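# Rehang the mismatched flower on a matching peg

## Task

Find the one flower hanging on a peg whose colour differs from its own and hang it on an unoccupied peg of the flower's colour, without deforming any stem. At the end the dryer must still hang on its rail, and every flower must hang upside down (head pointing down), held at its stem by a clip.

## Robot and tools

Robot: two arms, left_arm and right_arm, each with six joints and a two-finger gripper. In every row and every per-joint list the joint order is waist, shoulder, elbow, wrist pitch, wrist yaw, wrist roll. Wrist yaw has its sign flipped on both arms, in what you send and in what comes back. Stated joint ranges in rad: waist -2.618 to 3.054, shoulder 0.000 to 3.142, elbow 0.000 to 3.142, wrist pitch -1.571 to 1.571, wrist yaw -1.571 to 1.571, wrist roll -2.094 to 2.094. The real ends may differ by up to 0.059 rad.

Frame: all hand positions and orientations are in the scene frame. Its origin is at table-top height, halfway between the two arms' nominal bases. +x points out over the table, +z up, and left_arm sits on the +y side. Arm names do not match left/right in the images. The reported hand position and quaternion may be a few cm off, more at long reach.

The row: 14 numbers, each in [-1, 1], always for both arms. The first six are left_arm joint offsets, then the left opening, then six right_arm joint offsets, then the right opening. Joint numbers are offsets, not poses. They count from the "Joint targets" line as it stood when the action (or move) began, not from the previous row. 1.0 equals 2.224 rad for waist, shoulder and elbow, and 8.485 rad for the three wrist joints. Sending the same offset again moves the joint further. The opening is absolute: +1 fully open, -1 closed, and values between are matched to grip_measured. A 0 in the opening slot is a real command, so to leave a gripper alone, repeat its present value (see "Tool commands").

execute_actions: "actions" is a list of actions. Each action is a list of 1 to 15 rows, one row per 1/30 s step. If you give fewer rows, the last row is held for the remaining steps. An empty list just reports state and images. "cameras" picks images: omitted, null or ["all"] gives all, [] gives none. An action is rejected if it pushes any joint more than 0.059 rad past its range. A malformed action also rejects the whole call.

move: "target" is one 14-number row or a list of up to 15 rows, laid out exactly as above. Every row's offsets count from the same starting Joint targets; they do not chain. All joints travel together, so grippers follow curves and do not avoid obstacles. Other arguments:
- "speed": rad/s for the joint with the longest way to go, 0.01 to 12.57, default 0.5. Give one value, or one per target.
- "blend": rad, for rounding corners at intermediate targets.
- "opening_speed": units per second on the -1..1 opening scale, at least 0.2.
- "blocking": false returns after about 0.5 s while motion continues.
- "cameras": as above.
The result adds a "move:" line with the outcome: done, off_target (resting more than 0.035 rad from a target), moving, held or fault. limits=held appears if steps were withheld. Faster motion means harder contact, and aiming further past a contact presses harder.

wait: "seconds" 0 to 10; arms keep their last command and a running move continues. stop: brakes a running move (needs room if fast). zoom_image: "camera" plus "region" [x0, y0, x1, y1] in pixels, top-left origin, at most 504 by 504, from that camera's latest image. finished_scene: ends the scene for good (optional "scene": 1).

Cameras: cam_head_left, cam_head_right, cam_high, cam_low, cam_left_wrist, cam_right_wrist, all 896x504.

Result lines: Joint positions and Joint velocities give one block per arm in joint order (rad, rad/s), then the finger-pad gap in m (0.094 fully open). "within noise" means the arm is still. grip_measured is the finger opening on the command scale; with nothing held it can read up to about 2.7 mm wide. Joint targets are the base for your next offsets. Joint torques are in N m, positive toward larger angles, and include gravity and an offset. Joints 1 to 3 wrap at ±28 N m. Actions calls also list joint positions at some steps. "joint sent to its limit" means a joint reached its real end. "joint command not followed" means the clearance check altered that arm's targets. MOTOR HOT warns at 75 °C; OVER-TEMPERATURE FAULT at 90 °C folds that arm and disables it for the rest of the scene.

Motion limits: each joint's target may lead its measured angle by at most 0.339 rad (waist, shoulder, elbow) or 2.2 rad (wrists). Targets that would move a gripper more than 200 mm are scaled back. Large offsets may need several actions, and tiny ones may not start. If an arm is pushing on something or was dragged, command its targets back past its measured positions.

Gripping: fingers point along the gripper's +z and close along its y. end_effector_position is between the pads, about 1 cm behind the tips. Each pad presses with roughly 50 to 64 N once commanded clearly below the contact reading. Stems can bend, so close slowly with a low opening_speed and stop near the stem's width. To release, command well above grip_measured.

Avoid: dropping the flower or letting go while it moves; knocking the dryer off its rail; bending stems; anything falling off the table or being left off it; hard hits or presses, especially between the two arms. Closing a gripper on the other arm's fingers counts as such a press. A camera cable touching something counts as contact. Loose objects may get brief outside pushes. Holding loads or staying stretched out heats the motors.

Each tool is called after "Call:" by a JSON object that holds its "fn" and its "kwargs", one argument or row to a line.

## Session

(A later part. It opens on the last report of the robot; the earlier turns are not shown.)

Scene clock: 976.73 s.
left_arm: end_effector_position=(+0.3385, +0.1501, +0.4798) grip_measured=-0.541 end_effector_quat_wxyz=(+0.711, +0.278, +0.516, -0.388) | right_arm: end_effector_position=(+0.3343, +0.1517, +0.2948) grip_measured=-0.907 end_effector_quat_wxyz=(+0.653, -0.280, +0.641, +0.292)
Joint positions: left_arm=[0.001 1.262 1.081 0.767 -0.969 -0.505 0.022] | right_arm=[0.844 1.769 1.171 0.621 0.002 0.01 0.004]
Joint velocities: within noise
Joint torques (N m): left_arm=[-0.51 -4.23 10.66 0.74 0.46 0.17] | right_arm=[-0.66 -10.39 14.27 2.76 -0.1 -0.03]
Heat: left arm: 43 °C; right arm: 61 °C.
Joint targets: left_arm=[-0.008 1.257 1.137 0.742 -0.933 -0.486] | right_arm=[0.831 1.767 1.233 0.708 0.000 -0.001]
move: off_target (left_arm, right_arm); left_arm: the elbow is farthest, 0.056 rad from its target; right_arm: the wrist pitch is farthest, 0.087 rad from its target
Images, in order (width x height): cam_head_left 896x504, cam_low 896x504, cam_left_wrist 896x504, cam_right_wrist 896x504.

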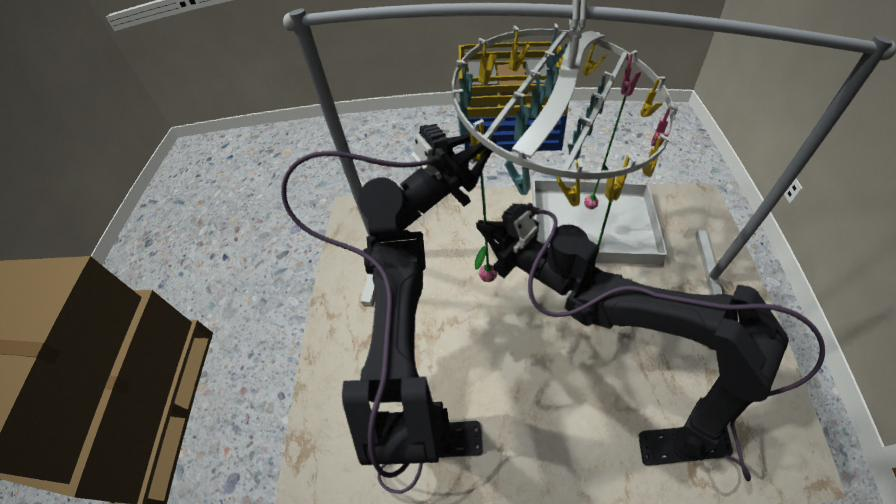

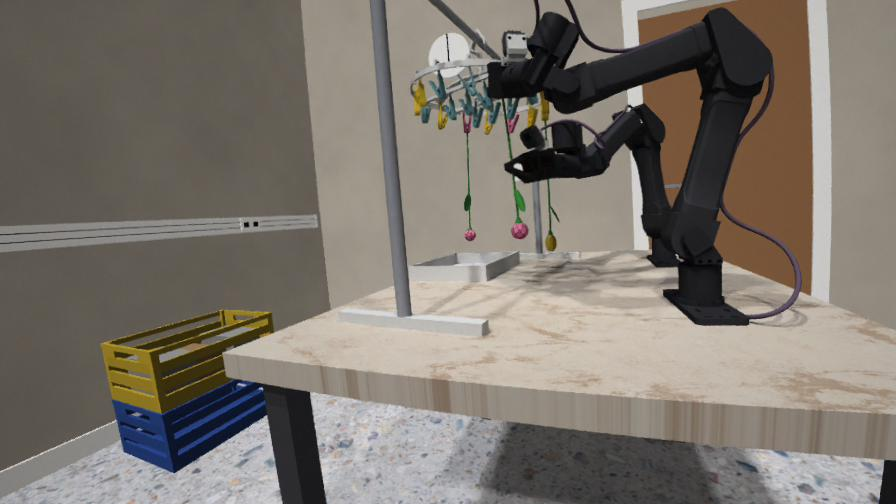

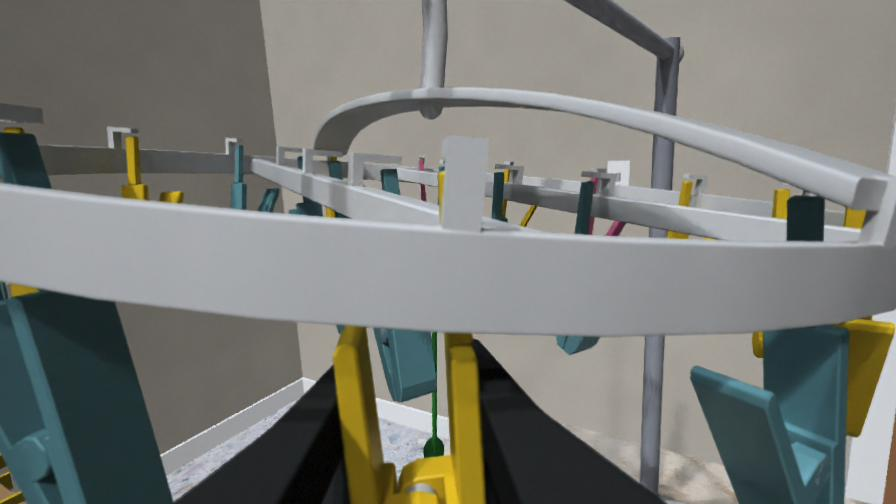

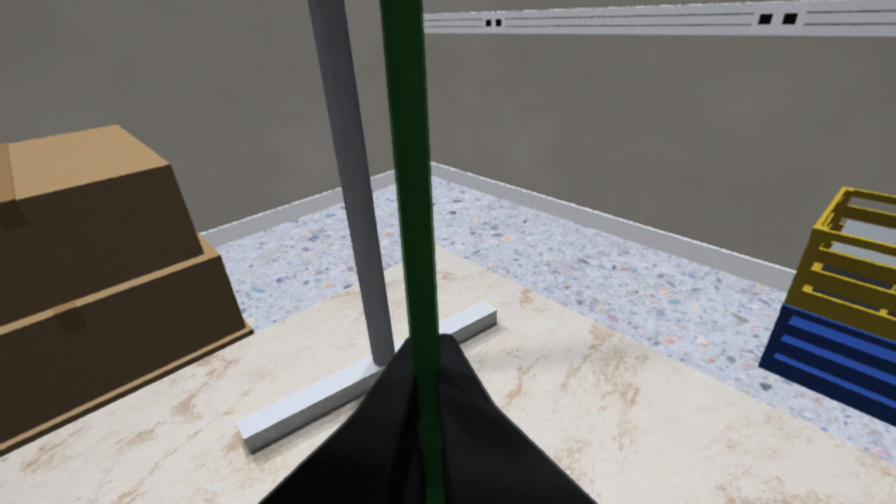

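Call:
{"fn": "move", "kwargs": {
  "target": [0, 0, 0, 0, 0, 0, -0.66, 0, 0, 0, 0, 0, 0, -0.97],
  "opening_speed": 0.3,
  "cameras": ["cam_head_left", "cam_head_right", "cam_left_wrist", "cam_right_wrist"]
}}

Call:
{"fn": "zoom_image", "kwargs": {
  "camera": "cam_left_wrist",
  "region": [280, 300, 600, 504]
}}

Call:
{"fn": "zoom_image", "kwargs": {
  "camera": "cam_head_right",
  "region": [400, 100, 530, 290]
}}

Scene clock: 991.20 s.
left_arm: end_effector_position=(+0.3385, +0.1501, +0.4798) grip_measured=-0.565 end_effector_quat_wxyz=(+0.711, +0.278, +0.516, -0.388) | right_arm: end_effector_position=(+0.3349, +0.1511, +0.2948) grip_measured=-0.907 end_effector_quat_wxyz=(+0.653, -0.279, +0.641, +0.292)
Joint positions: left_arm=[0.001 1.262 1.081 0.767 -0.969 -0.505 0.02] | right_arm=[0.842 1.769 1.171 0.621 0.002 0.01 0.004]
Joint velocities: within noise
Joint torques (N m): left_arm=[-0.62 -4.01 10.77 0.7 0.55 0.15] | right_arm=[-0.66 -10.39 14.27 2.76 -0.1 -0.03]
Heat: left arm: 43 °C; right arm: 61 °C.
Joint targets: left_arm=[-0.008 1.257 1.137 0.742 -0.933 -0.486] | right_arm=[0.831 1.767 1.233 0.708 0.000 -0.001]
move: off_target (left_arm, right_arm); left_arm: the elbow is farthest, 0.056 rad from its target; right_arm: the wrist pitch is farthest, 0.087 rad from its target
Images, in order (width x height): cam_head_left 896x504, cam_head_right 896x504, cam_left_wrist 896x504, cam_right_wrist 896x504.

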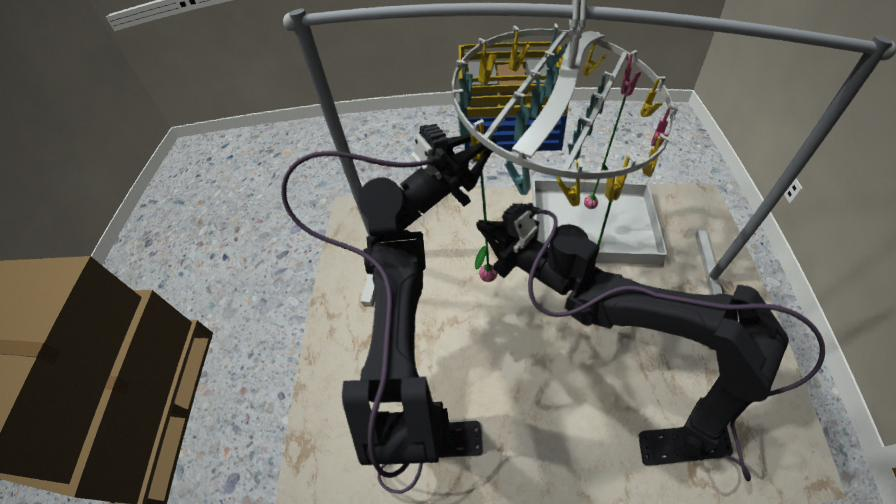

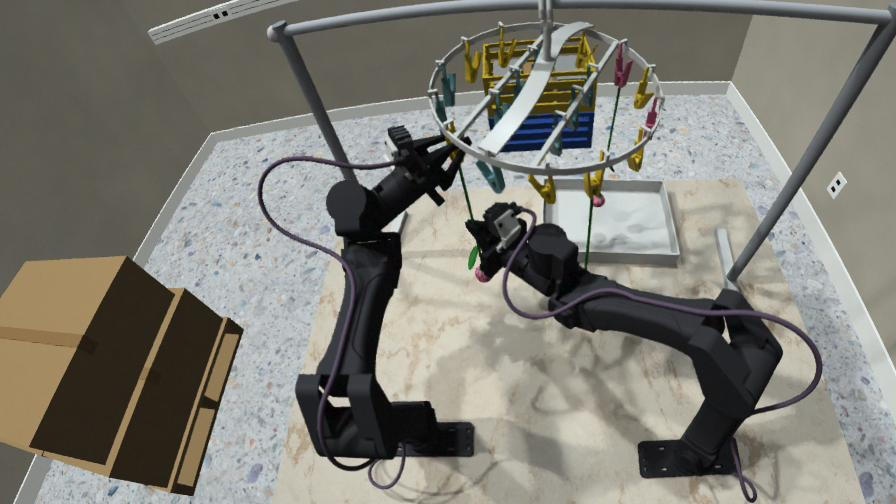

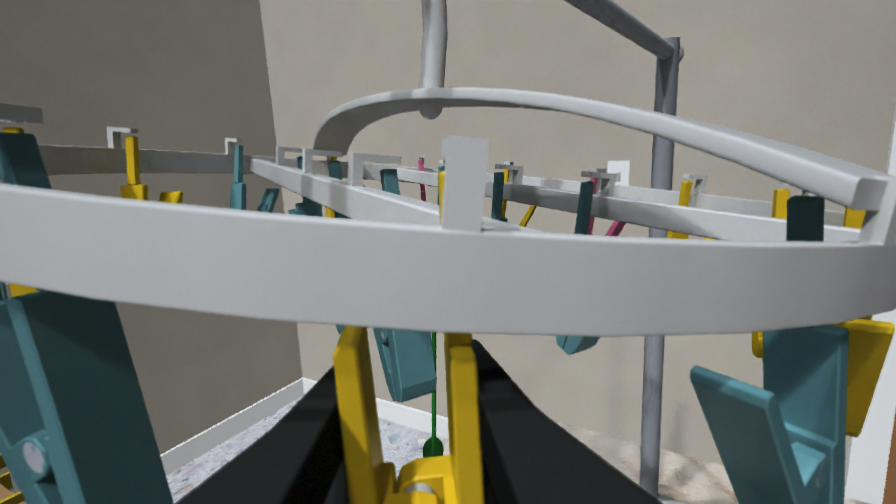

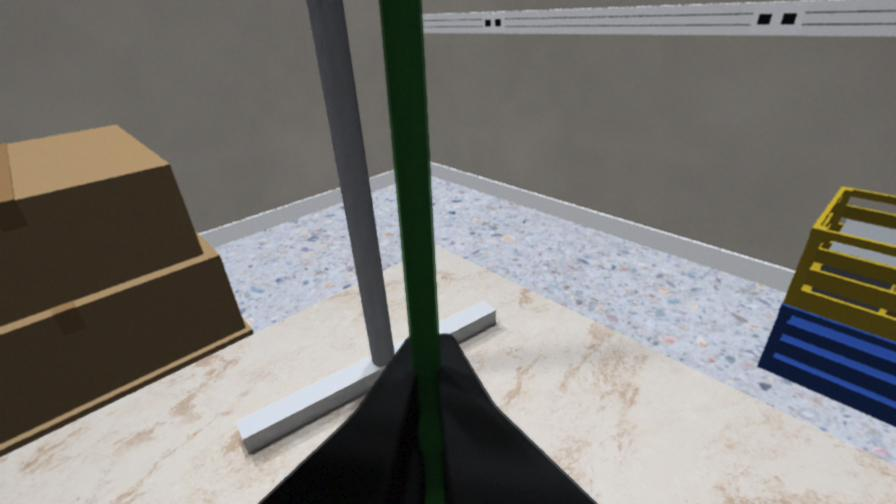

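Scaled by 1.575 from the camera's 896x504 image, which has a finer 1280x720 frame.

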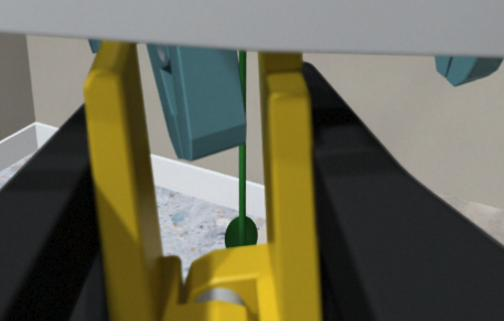

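Scaled by 2.653 from the camera's 896x504 image, which has a finer 1280x720 frame.

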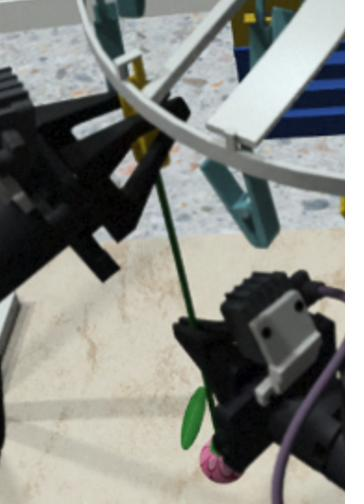

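Call:
{"fn": "move", "kwargs": {
  "target": [0,0,0,0,0,0,-0.66,0,0.0387,-0.0499,0.0233,0,0,-0.97],
  "speed": 0.12,
  "cameras": ["cam_head_left","cam_low","cam_left_wrist"]
}}

Scene clock: 1028.70 s.
left_arm: end_effector_position=(+0.3387, +0.1503, +0.4800) grip_measured=-0.565 end_effector_quat_wxyz=(+0.712, +0.277, +0.516, -0.388) | right_arm: end_effector_position=(+0.3415, +0.1570, +0.2808) grip_measured=-0.907 end_effector_quat_wxyz=(+0.677, -0.268, +0.616, +0.302)
Joint positions: left_arm=[0.001 1.262 1.081 0.767 -0.967 -0.505 0.02] | right_arm=[0.841 1.855 1.139 0.815 0.002 0.01 0.004]
Joint velocities: within noise
Joint torques (N m): left_arm=[-0.55 -4.01 10.59 0.67 0.49 0.13] | right_arm=[-0.65 -10.85 6.46 2.76 -0.1 -0.04]
Heat: left arm: 44 °C; right arm: 60 °C.
Joint targets: left_arm=[-0.008 1.257 1.137 0.742 -0.933 -0.486] | right_arm=[0.831 1.854 1.122 0.906 0.000 -0.001]
move: off_target (left_arm, right_arm); left_arm: the elbow is farthest, 0.056 rad from its target; right_arm: the wrist pitch is farthest, 0.091 rad from its target
Images, in order (width x height): cam_head_left 896x504, cam_low 896x504, cam_left_wrist 896x504.

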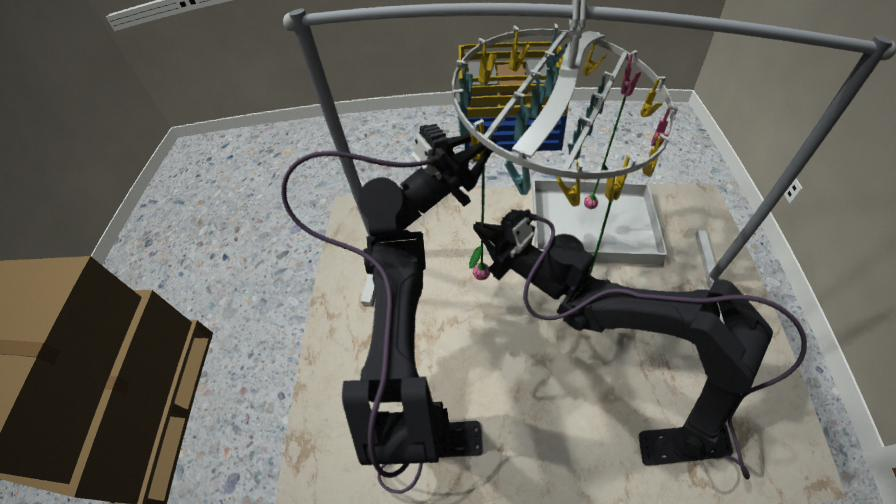

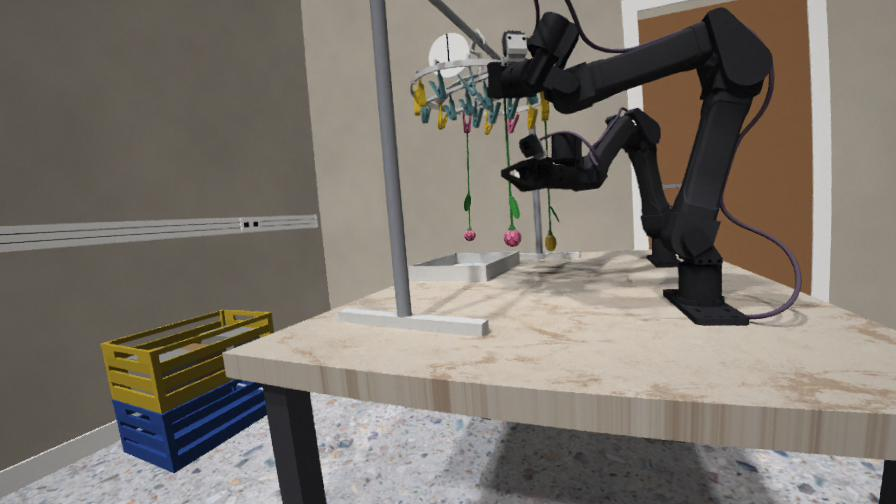

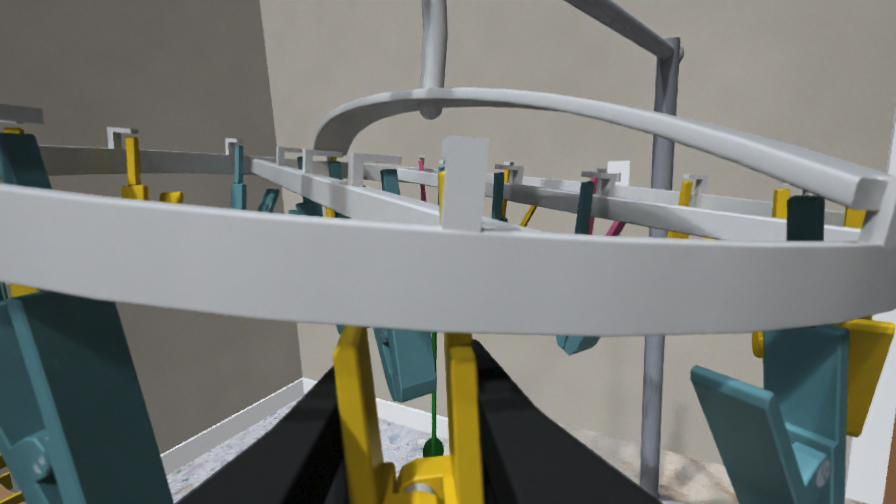

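Call:
{"fn": "zoom_image", "kwargs": {
  "camera": "cam_head_left",
  "region": [400, 90, 560, 290]
}}

Call:
{"fn": "zoom_image", "kwargs": {
  "camera": "cam_low",
  "region": [400, 20, 640, 260]
}}

Scaled by 2.520 from the camera's 896x504 image, which has a finer 1280x720 frame.

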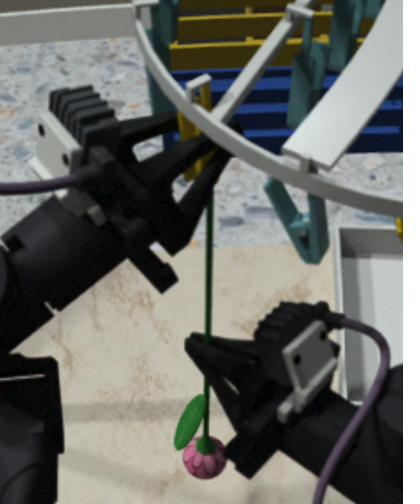

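Scaled by 2.100 from the camera's 896x504 image, which has a finer 1280x720 frame.

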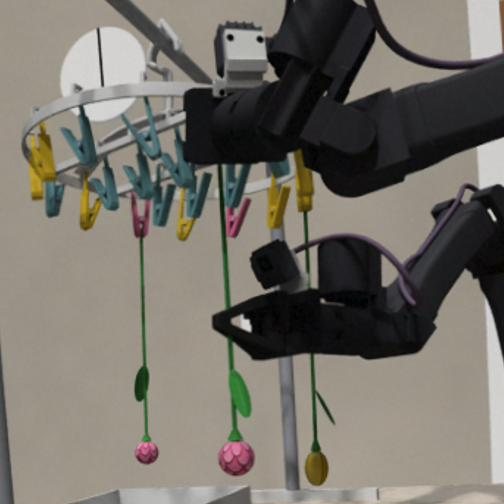

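Call:
{"fn": "wait", "kwargs": {
  "seconds": 0.1,
  "cameras": ["cam_head_right","cam_high","cam_right_wrist","cam_head_left"]
}}

Scene clock: 1058.27 s.
left_arm: end_effector_position=(+0.3387, +0.1503, +0.4800) grip_measured=-0.565 end_effector_quat_wxyz=(+0.712, +0.277, +0.516, -0.388) | right_arm: end_effector_position=(+0.3415, +0.1570, +0.2811) grip_measured=-0.907 end_effector_quat_wxyz=(+0.677, -0.267, +0.615, +0.302)
Joint positions: left_arm=[0.001 1.262 1.081 0.767 -0.967 -0.505 0.02] | right_arm=[0.841 1.855 1.139 0.816 0.002 0.01 0.004]
Joint velocities: within noise
Joint torques (N m): left_arm=[-0.55 -4.08 10.62 0.72 0.51 0.11] | right_arm=[-0.66 -10.86 6.48 2.77 -0.1 -0.04]
Heat: left arm: 44 °C; right arm: 54 °C.
Joint targets: left_arm=[-0.008 1.257 1.137 0.742 -0.933 -0.486] | right_arm=[0.831 1.854 1.122 0.906 0.000 -0.001]
Tool commands: left_gripper/opening=-0.66 right_gripper/opening=-0.97
wait: 0.10 s; at rest from the start
Images, in order (width x height): cam_head_left 896x504, cam_head_right 896x504, cam_high 896x504, cam_right_wrist 896x504.

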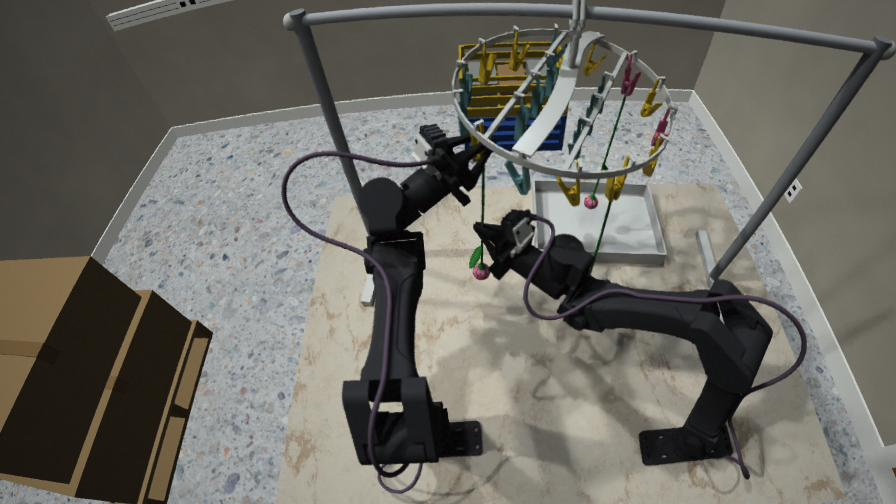

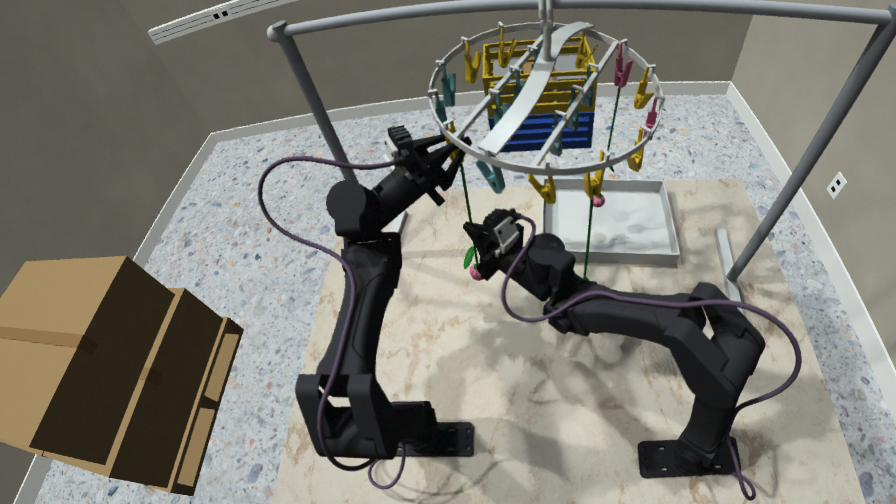

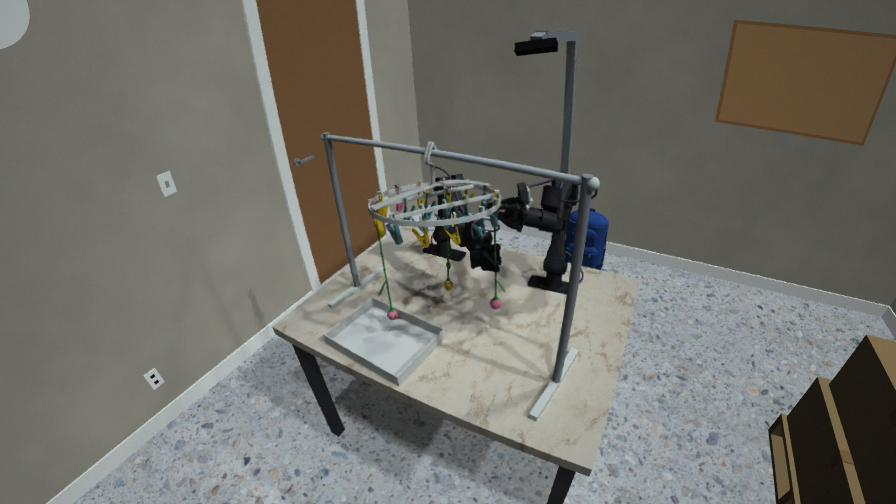

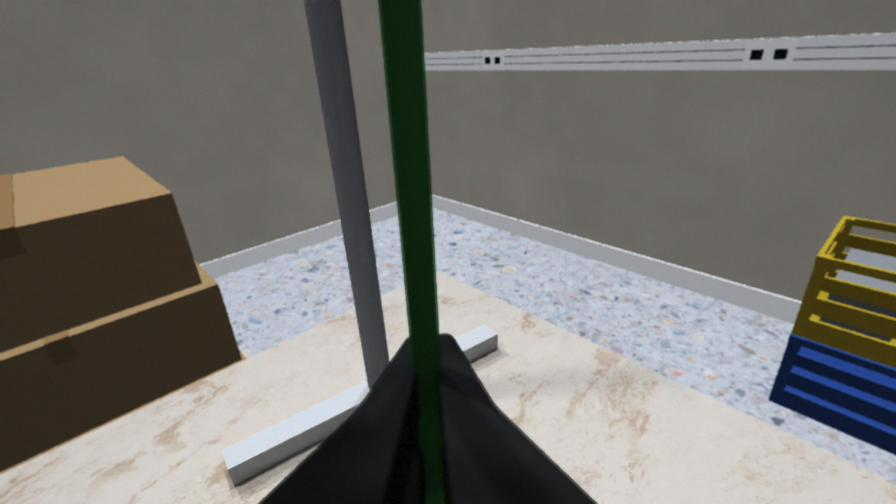

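Call:
{"fn": "zoom_image", "kwargs": {
  "camera": "cam_high",
  "region": [430, 160, 570, 320]
}}

Call:
{"fn": "zoom_image", "kwargs": {
  "camera": "cam_head_left",
  "region": [450, 110, 520, 180]
}}

Scaled by 3.150 from the camera's 896x504 image, which has a finer 1280x720 frame.

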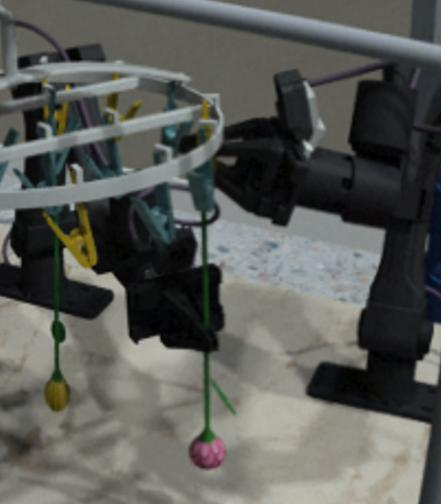

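Scaled by 7.200 from the camera's 896x504 image, which has a finer 1280x720 frame.

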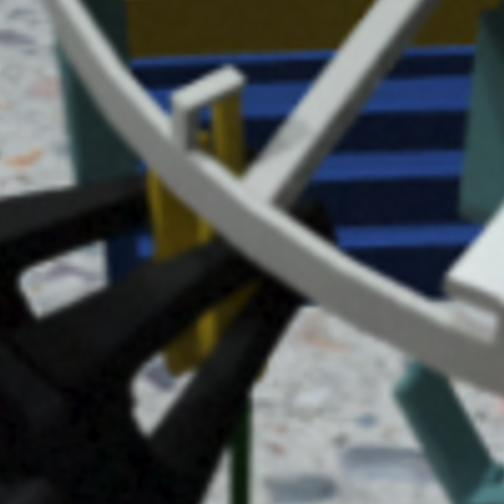

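Call:
{"fn": "move", "kwargs": {
  "target": [0,0,0,0,0,0,-0.66,0,0,-0.036,0.0094,0,0,-0.97],
  "speed": 0.12,
  "cameras": ["cam_head_left","cam_low"]
}}

Call:
{"fn": "zoom_image", "kwargs": {
  "camera": "cam_head_left",
  "region": [400, 90, 560, 290]
}}

Call:
{"fn": "zoom_image", "kwargs": {
  "camera": "cam_low",
  "region": [400, 20, 640, 260]
}}

Scene clock: 1153.60 s.
left_arm: end_effector_position=(+0.3387, +0.1503, +0.4800) grip_measured=-0.565 end_effector_quat_wxyz=(+0.712, +0.277, +0.516, -0.388) | right_arm: end_effector_position=(+0.3348, +0.1497, +0.2633) grip_measured=-0.907 end_effector_quat_wxyz=(+0.677, -0.268, +0.616, +0.301)
Joint positions: left_arm=[0.001 1.262 1.081 0.767 -0.967 -0.505 0.02] | right_arm=[0.841 1.855 1.059 0.894 0.002 0.008 0.004]
Joint velocities: within noise
Joint torques (N m): left_arm=[-0.72 -3.96 10.73 0.73 0.49 0.16] | right_arm=[-0.66 -10.61 6.23 2.76 -0.1 -0.03]
Heat: left arm: 45 °C; right arm: 54 °C.
Joint targets: left_arm=[-0.008 1.257 1.137 0.742 -0.933 -0.486] | right_arm=[0.831 1.854 1.042 0.986 0.000 -0.001]
move: off_target (left_arm, right_arm); left_arm: the elbow is farthest, 0.056 rad from its target; right_arm: the wrist pitch is farthest, 0.091 rad from its target
Images, in order (width x height): cam_head_left 896x504, cam_low 896x504.

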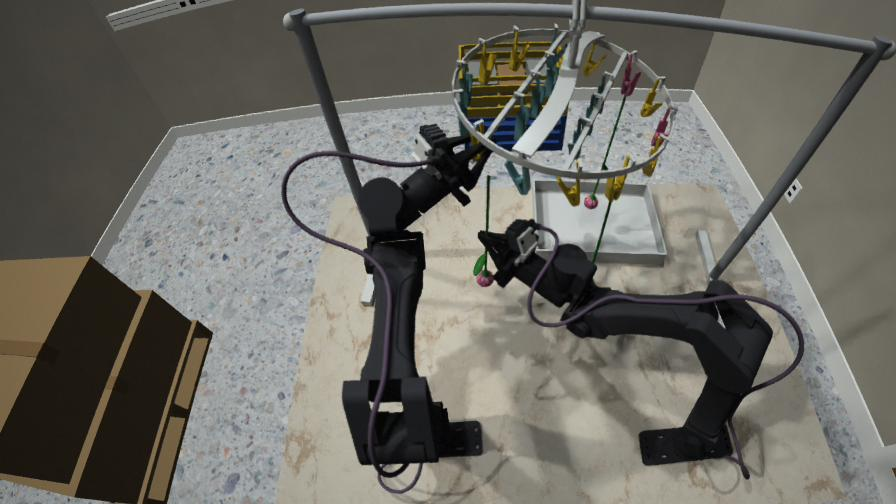

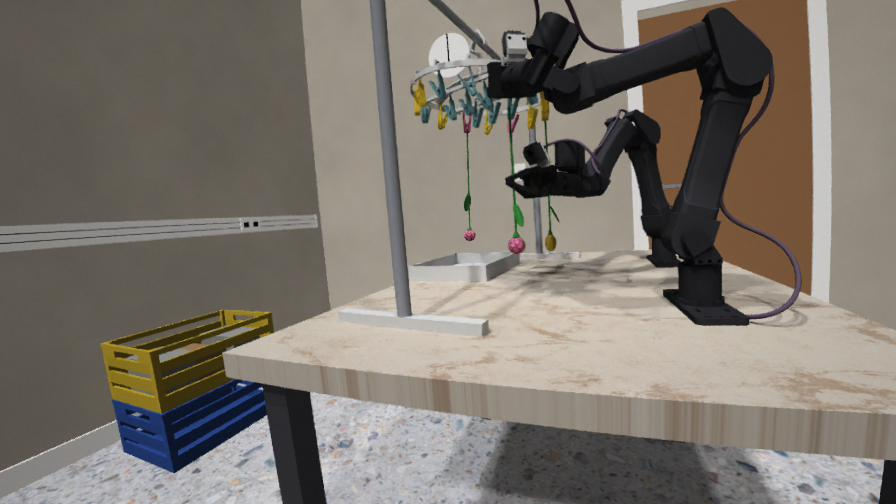

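Scaled by 2.520 from the camera's 896x504 image, which has a finer 1280x720 frame.

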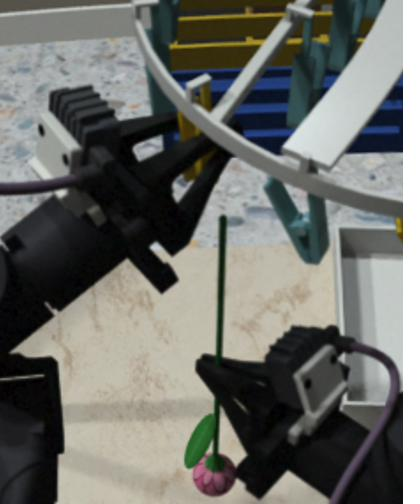

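Scaled by 2.100 from the camera's 896x504 image, which has a finer 1280x720 frame.

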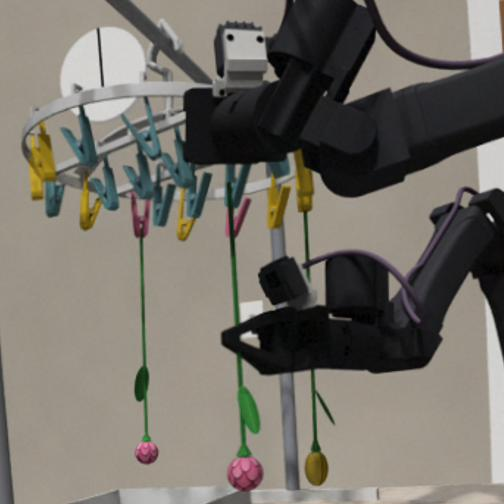

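Call:
{"fn": "move", "kwargs": {
  "target": [0,0,0,0,0,0,0.25,0,-0.1497,-0.2145,0.0054,0,0,-0.97],
  "speed": 0.25,
  "opening_speed": 0.4,
  "cameras": ["cam_head_left","cam_left_wrist"]
}}

Scene clock: 1256.90 s.
left_arm: end_effector_position=(+0.3394, +0.1515, +0.4795) grip_measured=+0.248 end_effector_quat_wxyz=(+0.712, +0.276, +0.517, -0.387) | right_arm: end_effector_position=(+0.2642, +0.0730, +0.2049) grip_measured=-0.907 end_effector_quat_wxyz=(+0.635, -0.287, +0.660, +0.282)
Joint positions: left_arm=[0.004 1.262 1.079 0.767 -0.966 -0.505 0.059] | right_arm=[0.841 1.555 0.58 0.939 0.002 0.008 0.004]
Joint velocities: within noise
Joint torques (N m): left_arm=[-0.8 -3.97 10.71 0.74 0.49 0.14] | right_arm=[-0.66 -10.03 5.67 2.82 -0.1 -0.03]
Heat: left arm: 46 °C; right arm: 62 °C.
Joint targets: left_arm=[-0.008 1.257 1.137 0.742 -0.933 -0.486] | right_arm=[0.831 1.521 0.565 1.031 0.000 -0.001]
move: off_target (left_arm, right_arm); left_arm: the elbow is farthest, 0.058 rad from its target; right_arm: the wrist pitch is farthest, 0.093 rad from its target
Images, in order (width x height): cam_head_left 896x504, cam_left_wrist 896x504.

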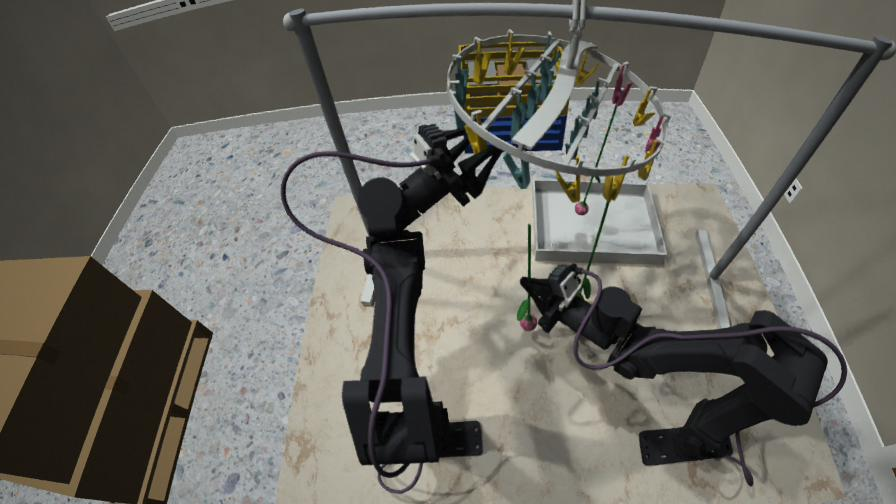

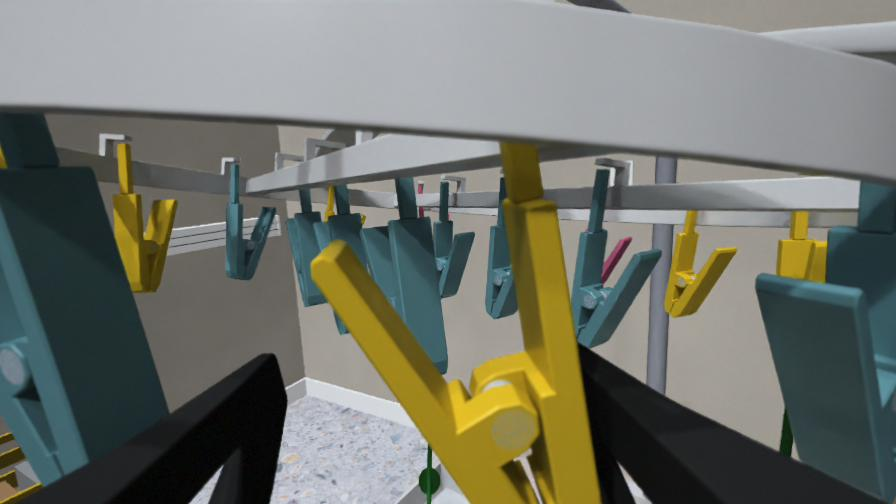

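Call:
{"fn": "move", "kwargs": {
  "target": [
    [0.0724,-0.0121,-0.067,0.0442,-0.0245,-0.0246,0.25,0,0,0,0,0,0,-0.97],
    [0.1794,-0.0175,-0.139,0.0786,-0.0464,-0.0557,0.25,0,0,0,0,0,0,-0.97]
  ],
  "speed": 0.3,
  "blend": 0.05,
  "cameras": ["cam_head_left","cam_head_right"]
}}

Call:
{"fn": "zoom_image", "kwargs": {
  "camera": "cam_head_left",
  "region": [430, 10, 700, 220]
}}

Call:
{"fn": "zoom_image", "kwargs": {
  "camera": "cam_head_right",
  "region": [410, 10, 680, 220]
}}

Scene clock: 1368.67 s.
left_arm: end_effector_position=(+0.2982, +0.2310, +0.4190) grip_measured=+0.248 end_effector_quat_wxyz=(+0.676, +0.287, +0.566, -0.375) | right_arm: end_effector_position=(+0.2642, +0.0730, +0.2053) grip_measured=-0.907 end_effector_quat_wxyz=(+0.635, -0.287, +0.659, +0.283)
Joint positions: left_arm=[0.392 1.246 0.842 1.34 -1.326 -0.959 0.059] | right_arm=[0.841 1.555 0.58 0.94 0.002 0.008 0.004]
Joint velocities: within noise
Joint torques (N m): left_arm=[0.29 -5.49 4.15 1.01 0.37 -0.04] | right_arm=[-0.66 -10.03 5.65 2.82 -0.1 -0.03]
Heat: left arm: 45 °C; right arm: 64 °C.
Joint targets: left_arm=[0.391 1.218 0.828 1.409 -1.327 -0.958] | right_arm=[0.831 1.521 0.565 1.031 0.000 -0.001]
move: off_target (left_arm, right_arm); left_arm: the wrist pitch is farthest, 0.069 rad from its target; right_arm: the wrist pitch is farthest, 0.091 rad from its target
Images, in order (width x height): cam_head_left 896x504, cam_head_right 896x504.

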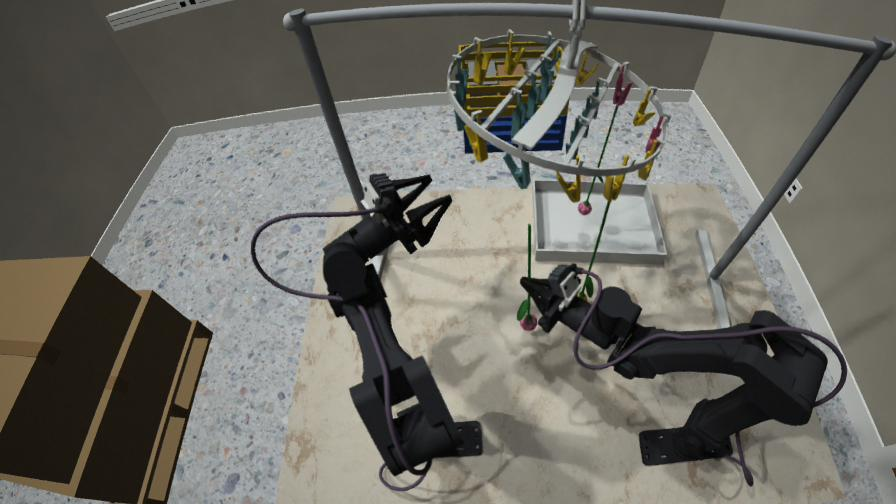

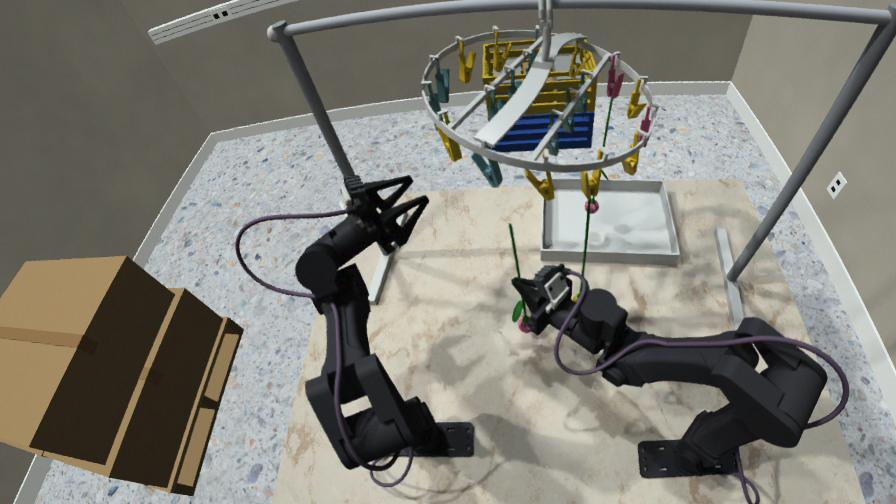

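Scaled by 1.867 from the camera's 896x504 image, which has a finer 1280x720 frame.

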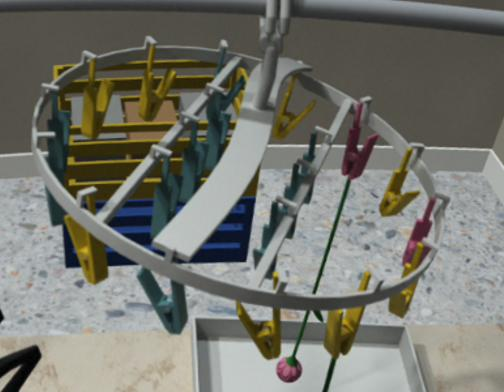

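Scaled by 1.867 from the camera's 896x504 image, which has a finer 1280x720 frame.

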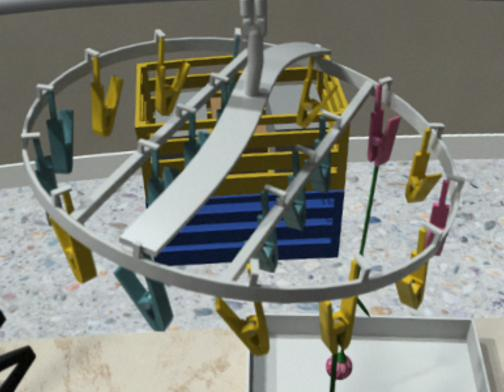

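Call:
{"fn": "move", "kwargs": {
  "target": [0,0,0,0,0,0,0.25,0,0.0508,0.1205,-0.0194,-0.0461,-0.001,-0.97],
  "speed": 0.3,
  "cameras": ["cam_head_left","cam_right_wrist"]
}}

Scene clock: 1507.83 s.
left_arm: end_effector_position=(+0.2982, +0.2310, +0.4190) grip_measured=+0.248 end_effector_quat_wxyz=(+0.676, +0.286, +0.566, -0.376) | right_arm: end_effector_position=(+0.3331, +0.0449, +0.2505) grip_measured=-0.907 end_effector_quat_wxyz=(+0.708, -0.144, +0.672, +0.163)
Joint positions: left_arm=[0.392 1.246 0.842 1.34 -1.326 -0.961 0.059] | right_arm=[0.836 1.634 0.778 0.916 -0.386 -0.007 0.004]
Joint velocities: within noise
Joint torques (N m): left_arm=[0.43 -5.48 4.31 1.04 0.29 -0.02] | right_arm=[-0.68 -7.95 12.81 1.49 -0.11 -0.09]
Heat: left arm: 36 °C; right arm: 63 °C.
Joint targets: left_arm=[0.391 1.218 0.828 1.409 -1.327 -0.958] | right_arm=[0.831 1.634 0.833 0.867 -0.391 -0.009]
move: off_target (left_arm, right_arm); left_arm: the wrist pitch is farthest, 0.069 rad from its target; right_arm: the elbow is farthest, 0.055 rad from its target
Images, in order (width x height): cam_head_left 896x504, cam_right_wrist 896x504.

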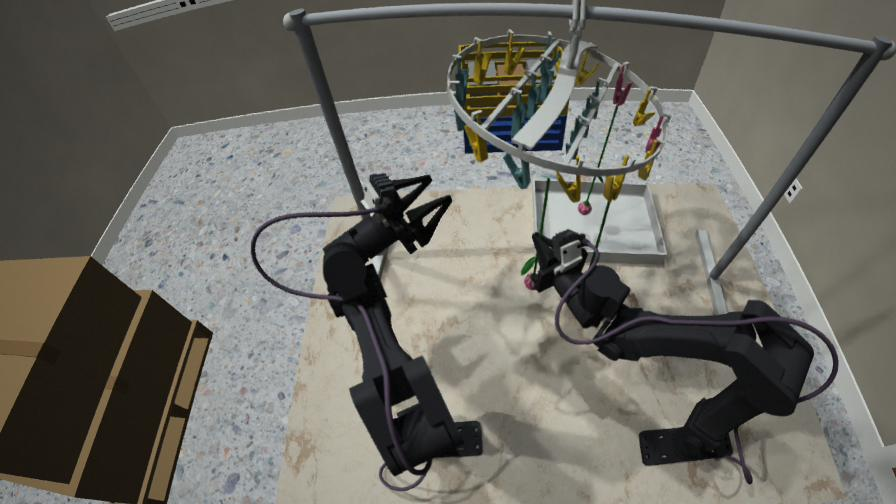

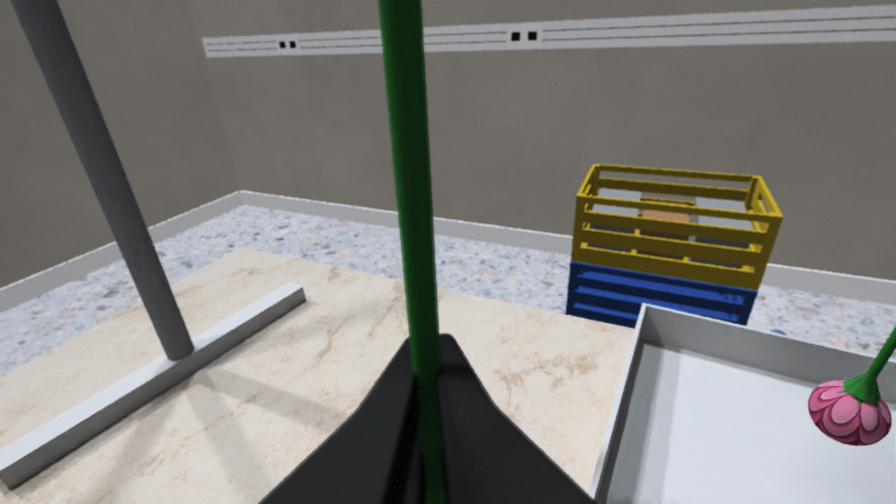

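Call:
{"fn": "move", "kwargs": {
  "target": [-0.2127,0.1147,-0.2064,0.0204,0.0385,0.072,0.25,0,0,0,-0.0071,0,0,-0.97],
  "speed": 0.4,
  "cameras": ["cam_head_left","cam_left_wrist","cam_low"]
}}

Scene clock: 1535.77 s.
left_arm: end_effector_position=(+0.3054, +0.1170, +0.2456) grip_measured=+0.248 end_effector_quat_wxyz=(+0.643, +0.311, +0.562, -0.417) | right_arm: end_effector_position=(+0.3334, +0.0452, +0.2364) grip_measured=-0.907 end_effector_quat_wxyz=(+0.691, -0.156, +0.690, +0.151)
Joint positions: left_arm=[-0.082 1.478 0.378 1.446 -1.029 -0.369 0.059] | right_arm=[0.836 1.634 0.778 0.856 -0.386 -0.007 0.004]
Joint velocities: within noise
Joint torques (N m): left_arm=[-0.28 -4.42 3.4 2.11 0.34 0.13] | right_arm=[-0.66 -7.97 12.82 1.48 -0.12 -0.08]
Heat: left arm: 35 °C; right arm: 52 °C.
Joint targets: left_arm=[-0.082 1.473 0.369 1.554 -1.000 -0.347] | right_arm=[0.831 1.634 0.833 0.807 -0.391 -0.009]
joint sent to its limit (left arm) — the wrist pitch, upper limit.
move: off_target (left_arm, right_arm); left_arm: the wrist pitch is farthest, 0.136 rad from its target; right_arm: the elbow is farthest, 0.055 rad from its target
Images, in order (width x height): cam_head_left 896x504, cam_low 896x504, cam_left_wrist 896x504.

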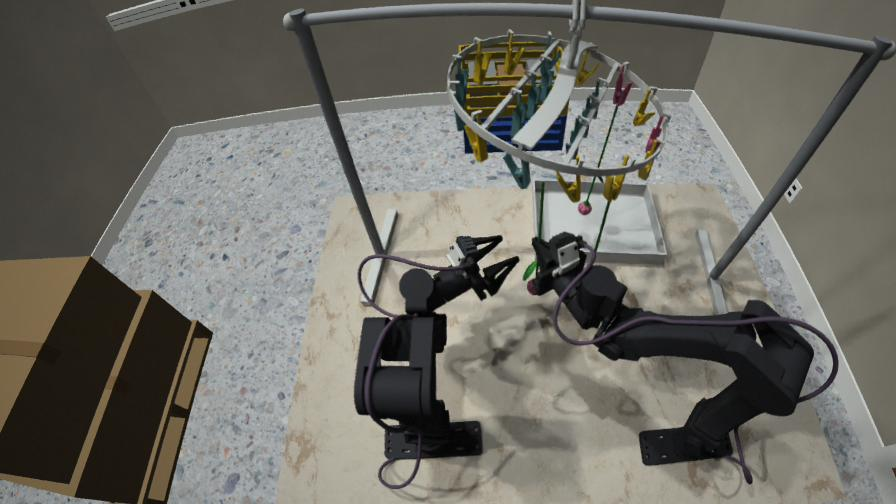

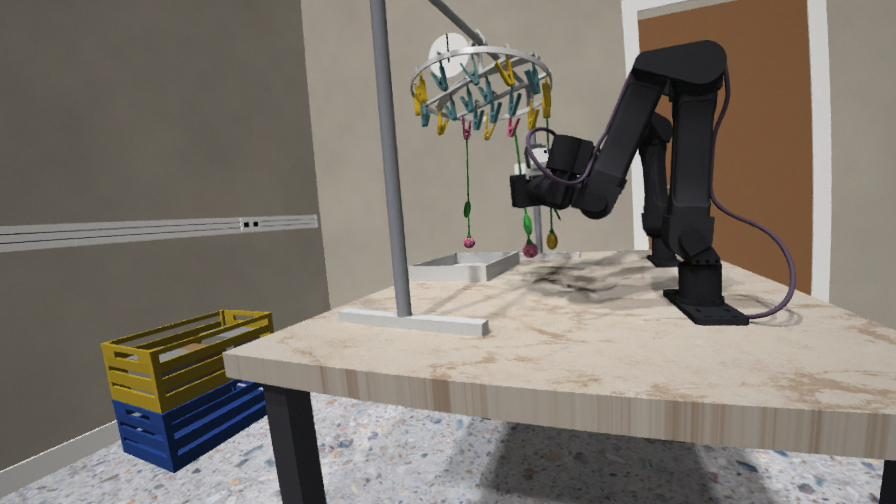

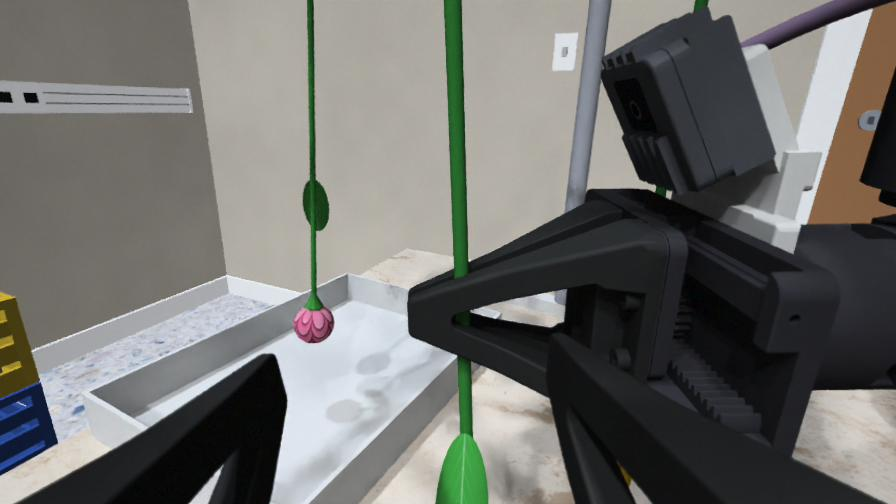

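Call:
{"fn": "zoom_image", "kwargs": {
  "camera": "cam_head_left",
  "region": [440, 160, 640, 310]
}}

Call:
{"fn": "zoom_image", "kwargs": {
  "camera": "cam_low",
  "region": [400, 30, 620, 270]
}}

Scaled by 2.520 from the camera's 896x504 image, which has a finer 1280x720 frame.

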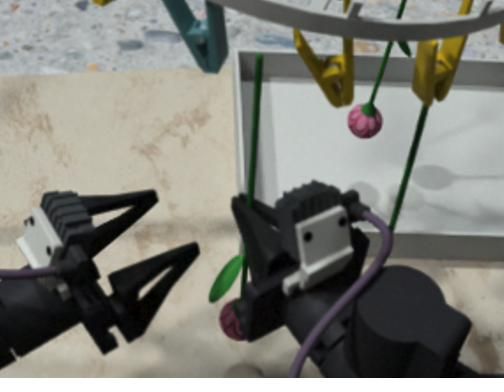

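Scaled by 2.100 from the camera's 896x504 image, which has a finer 1280x720 frame.

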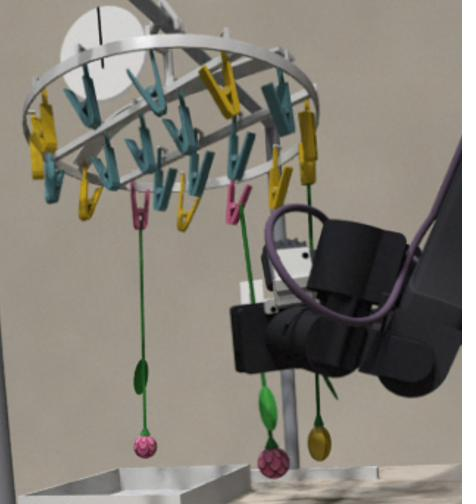

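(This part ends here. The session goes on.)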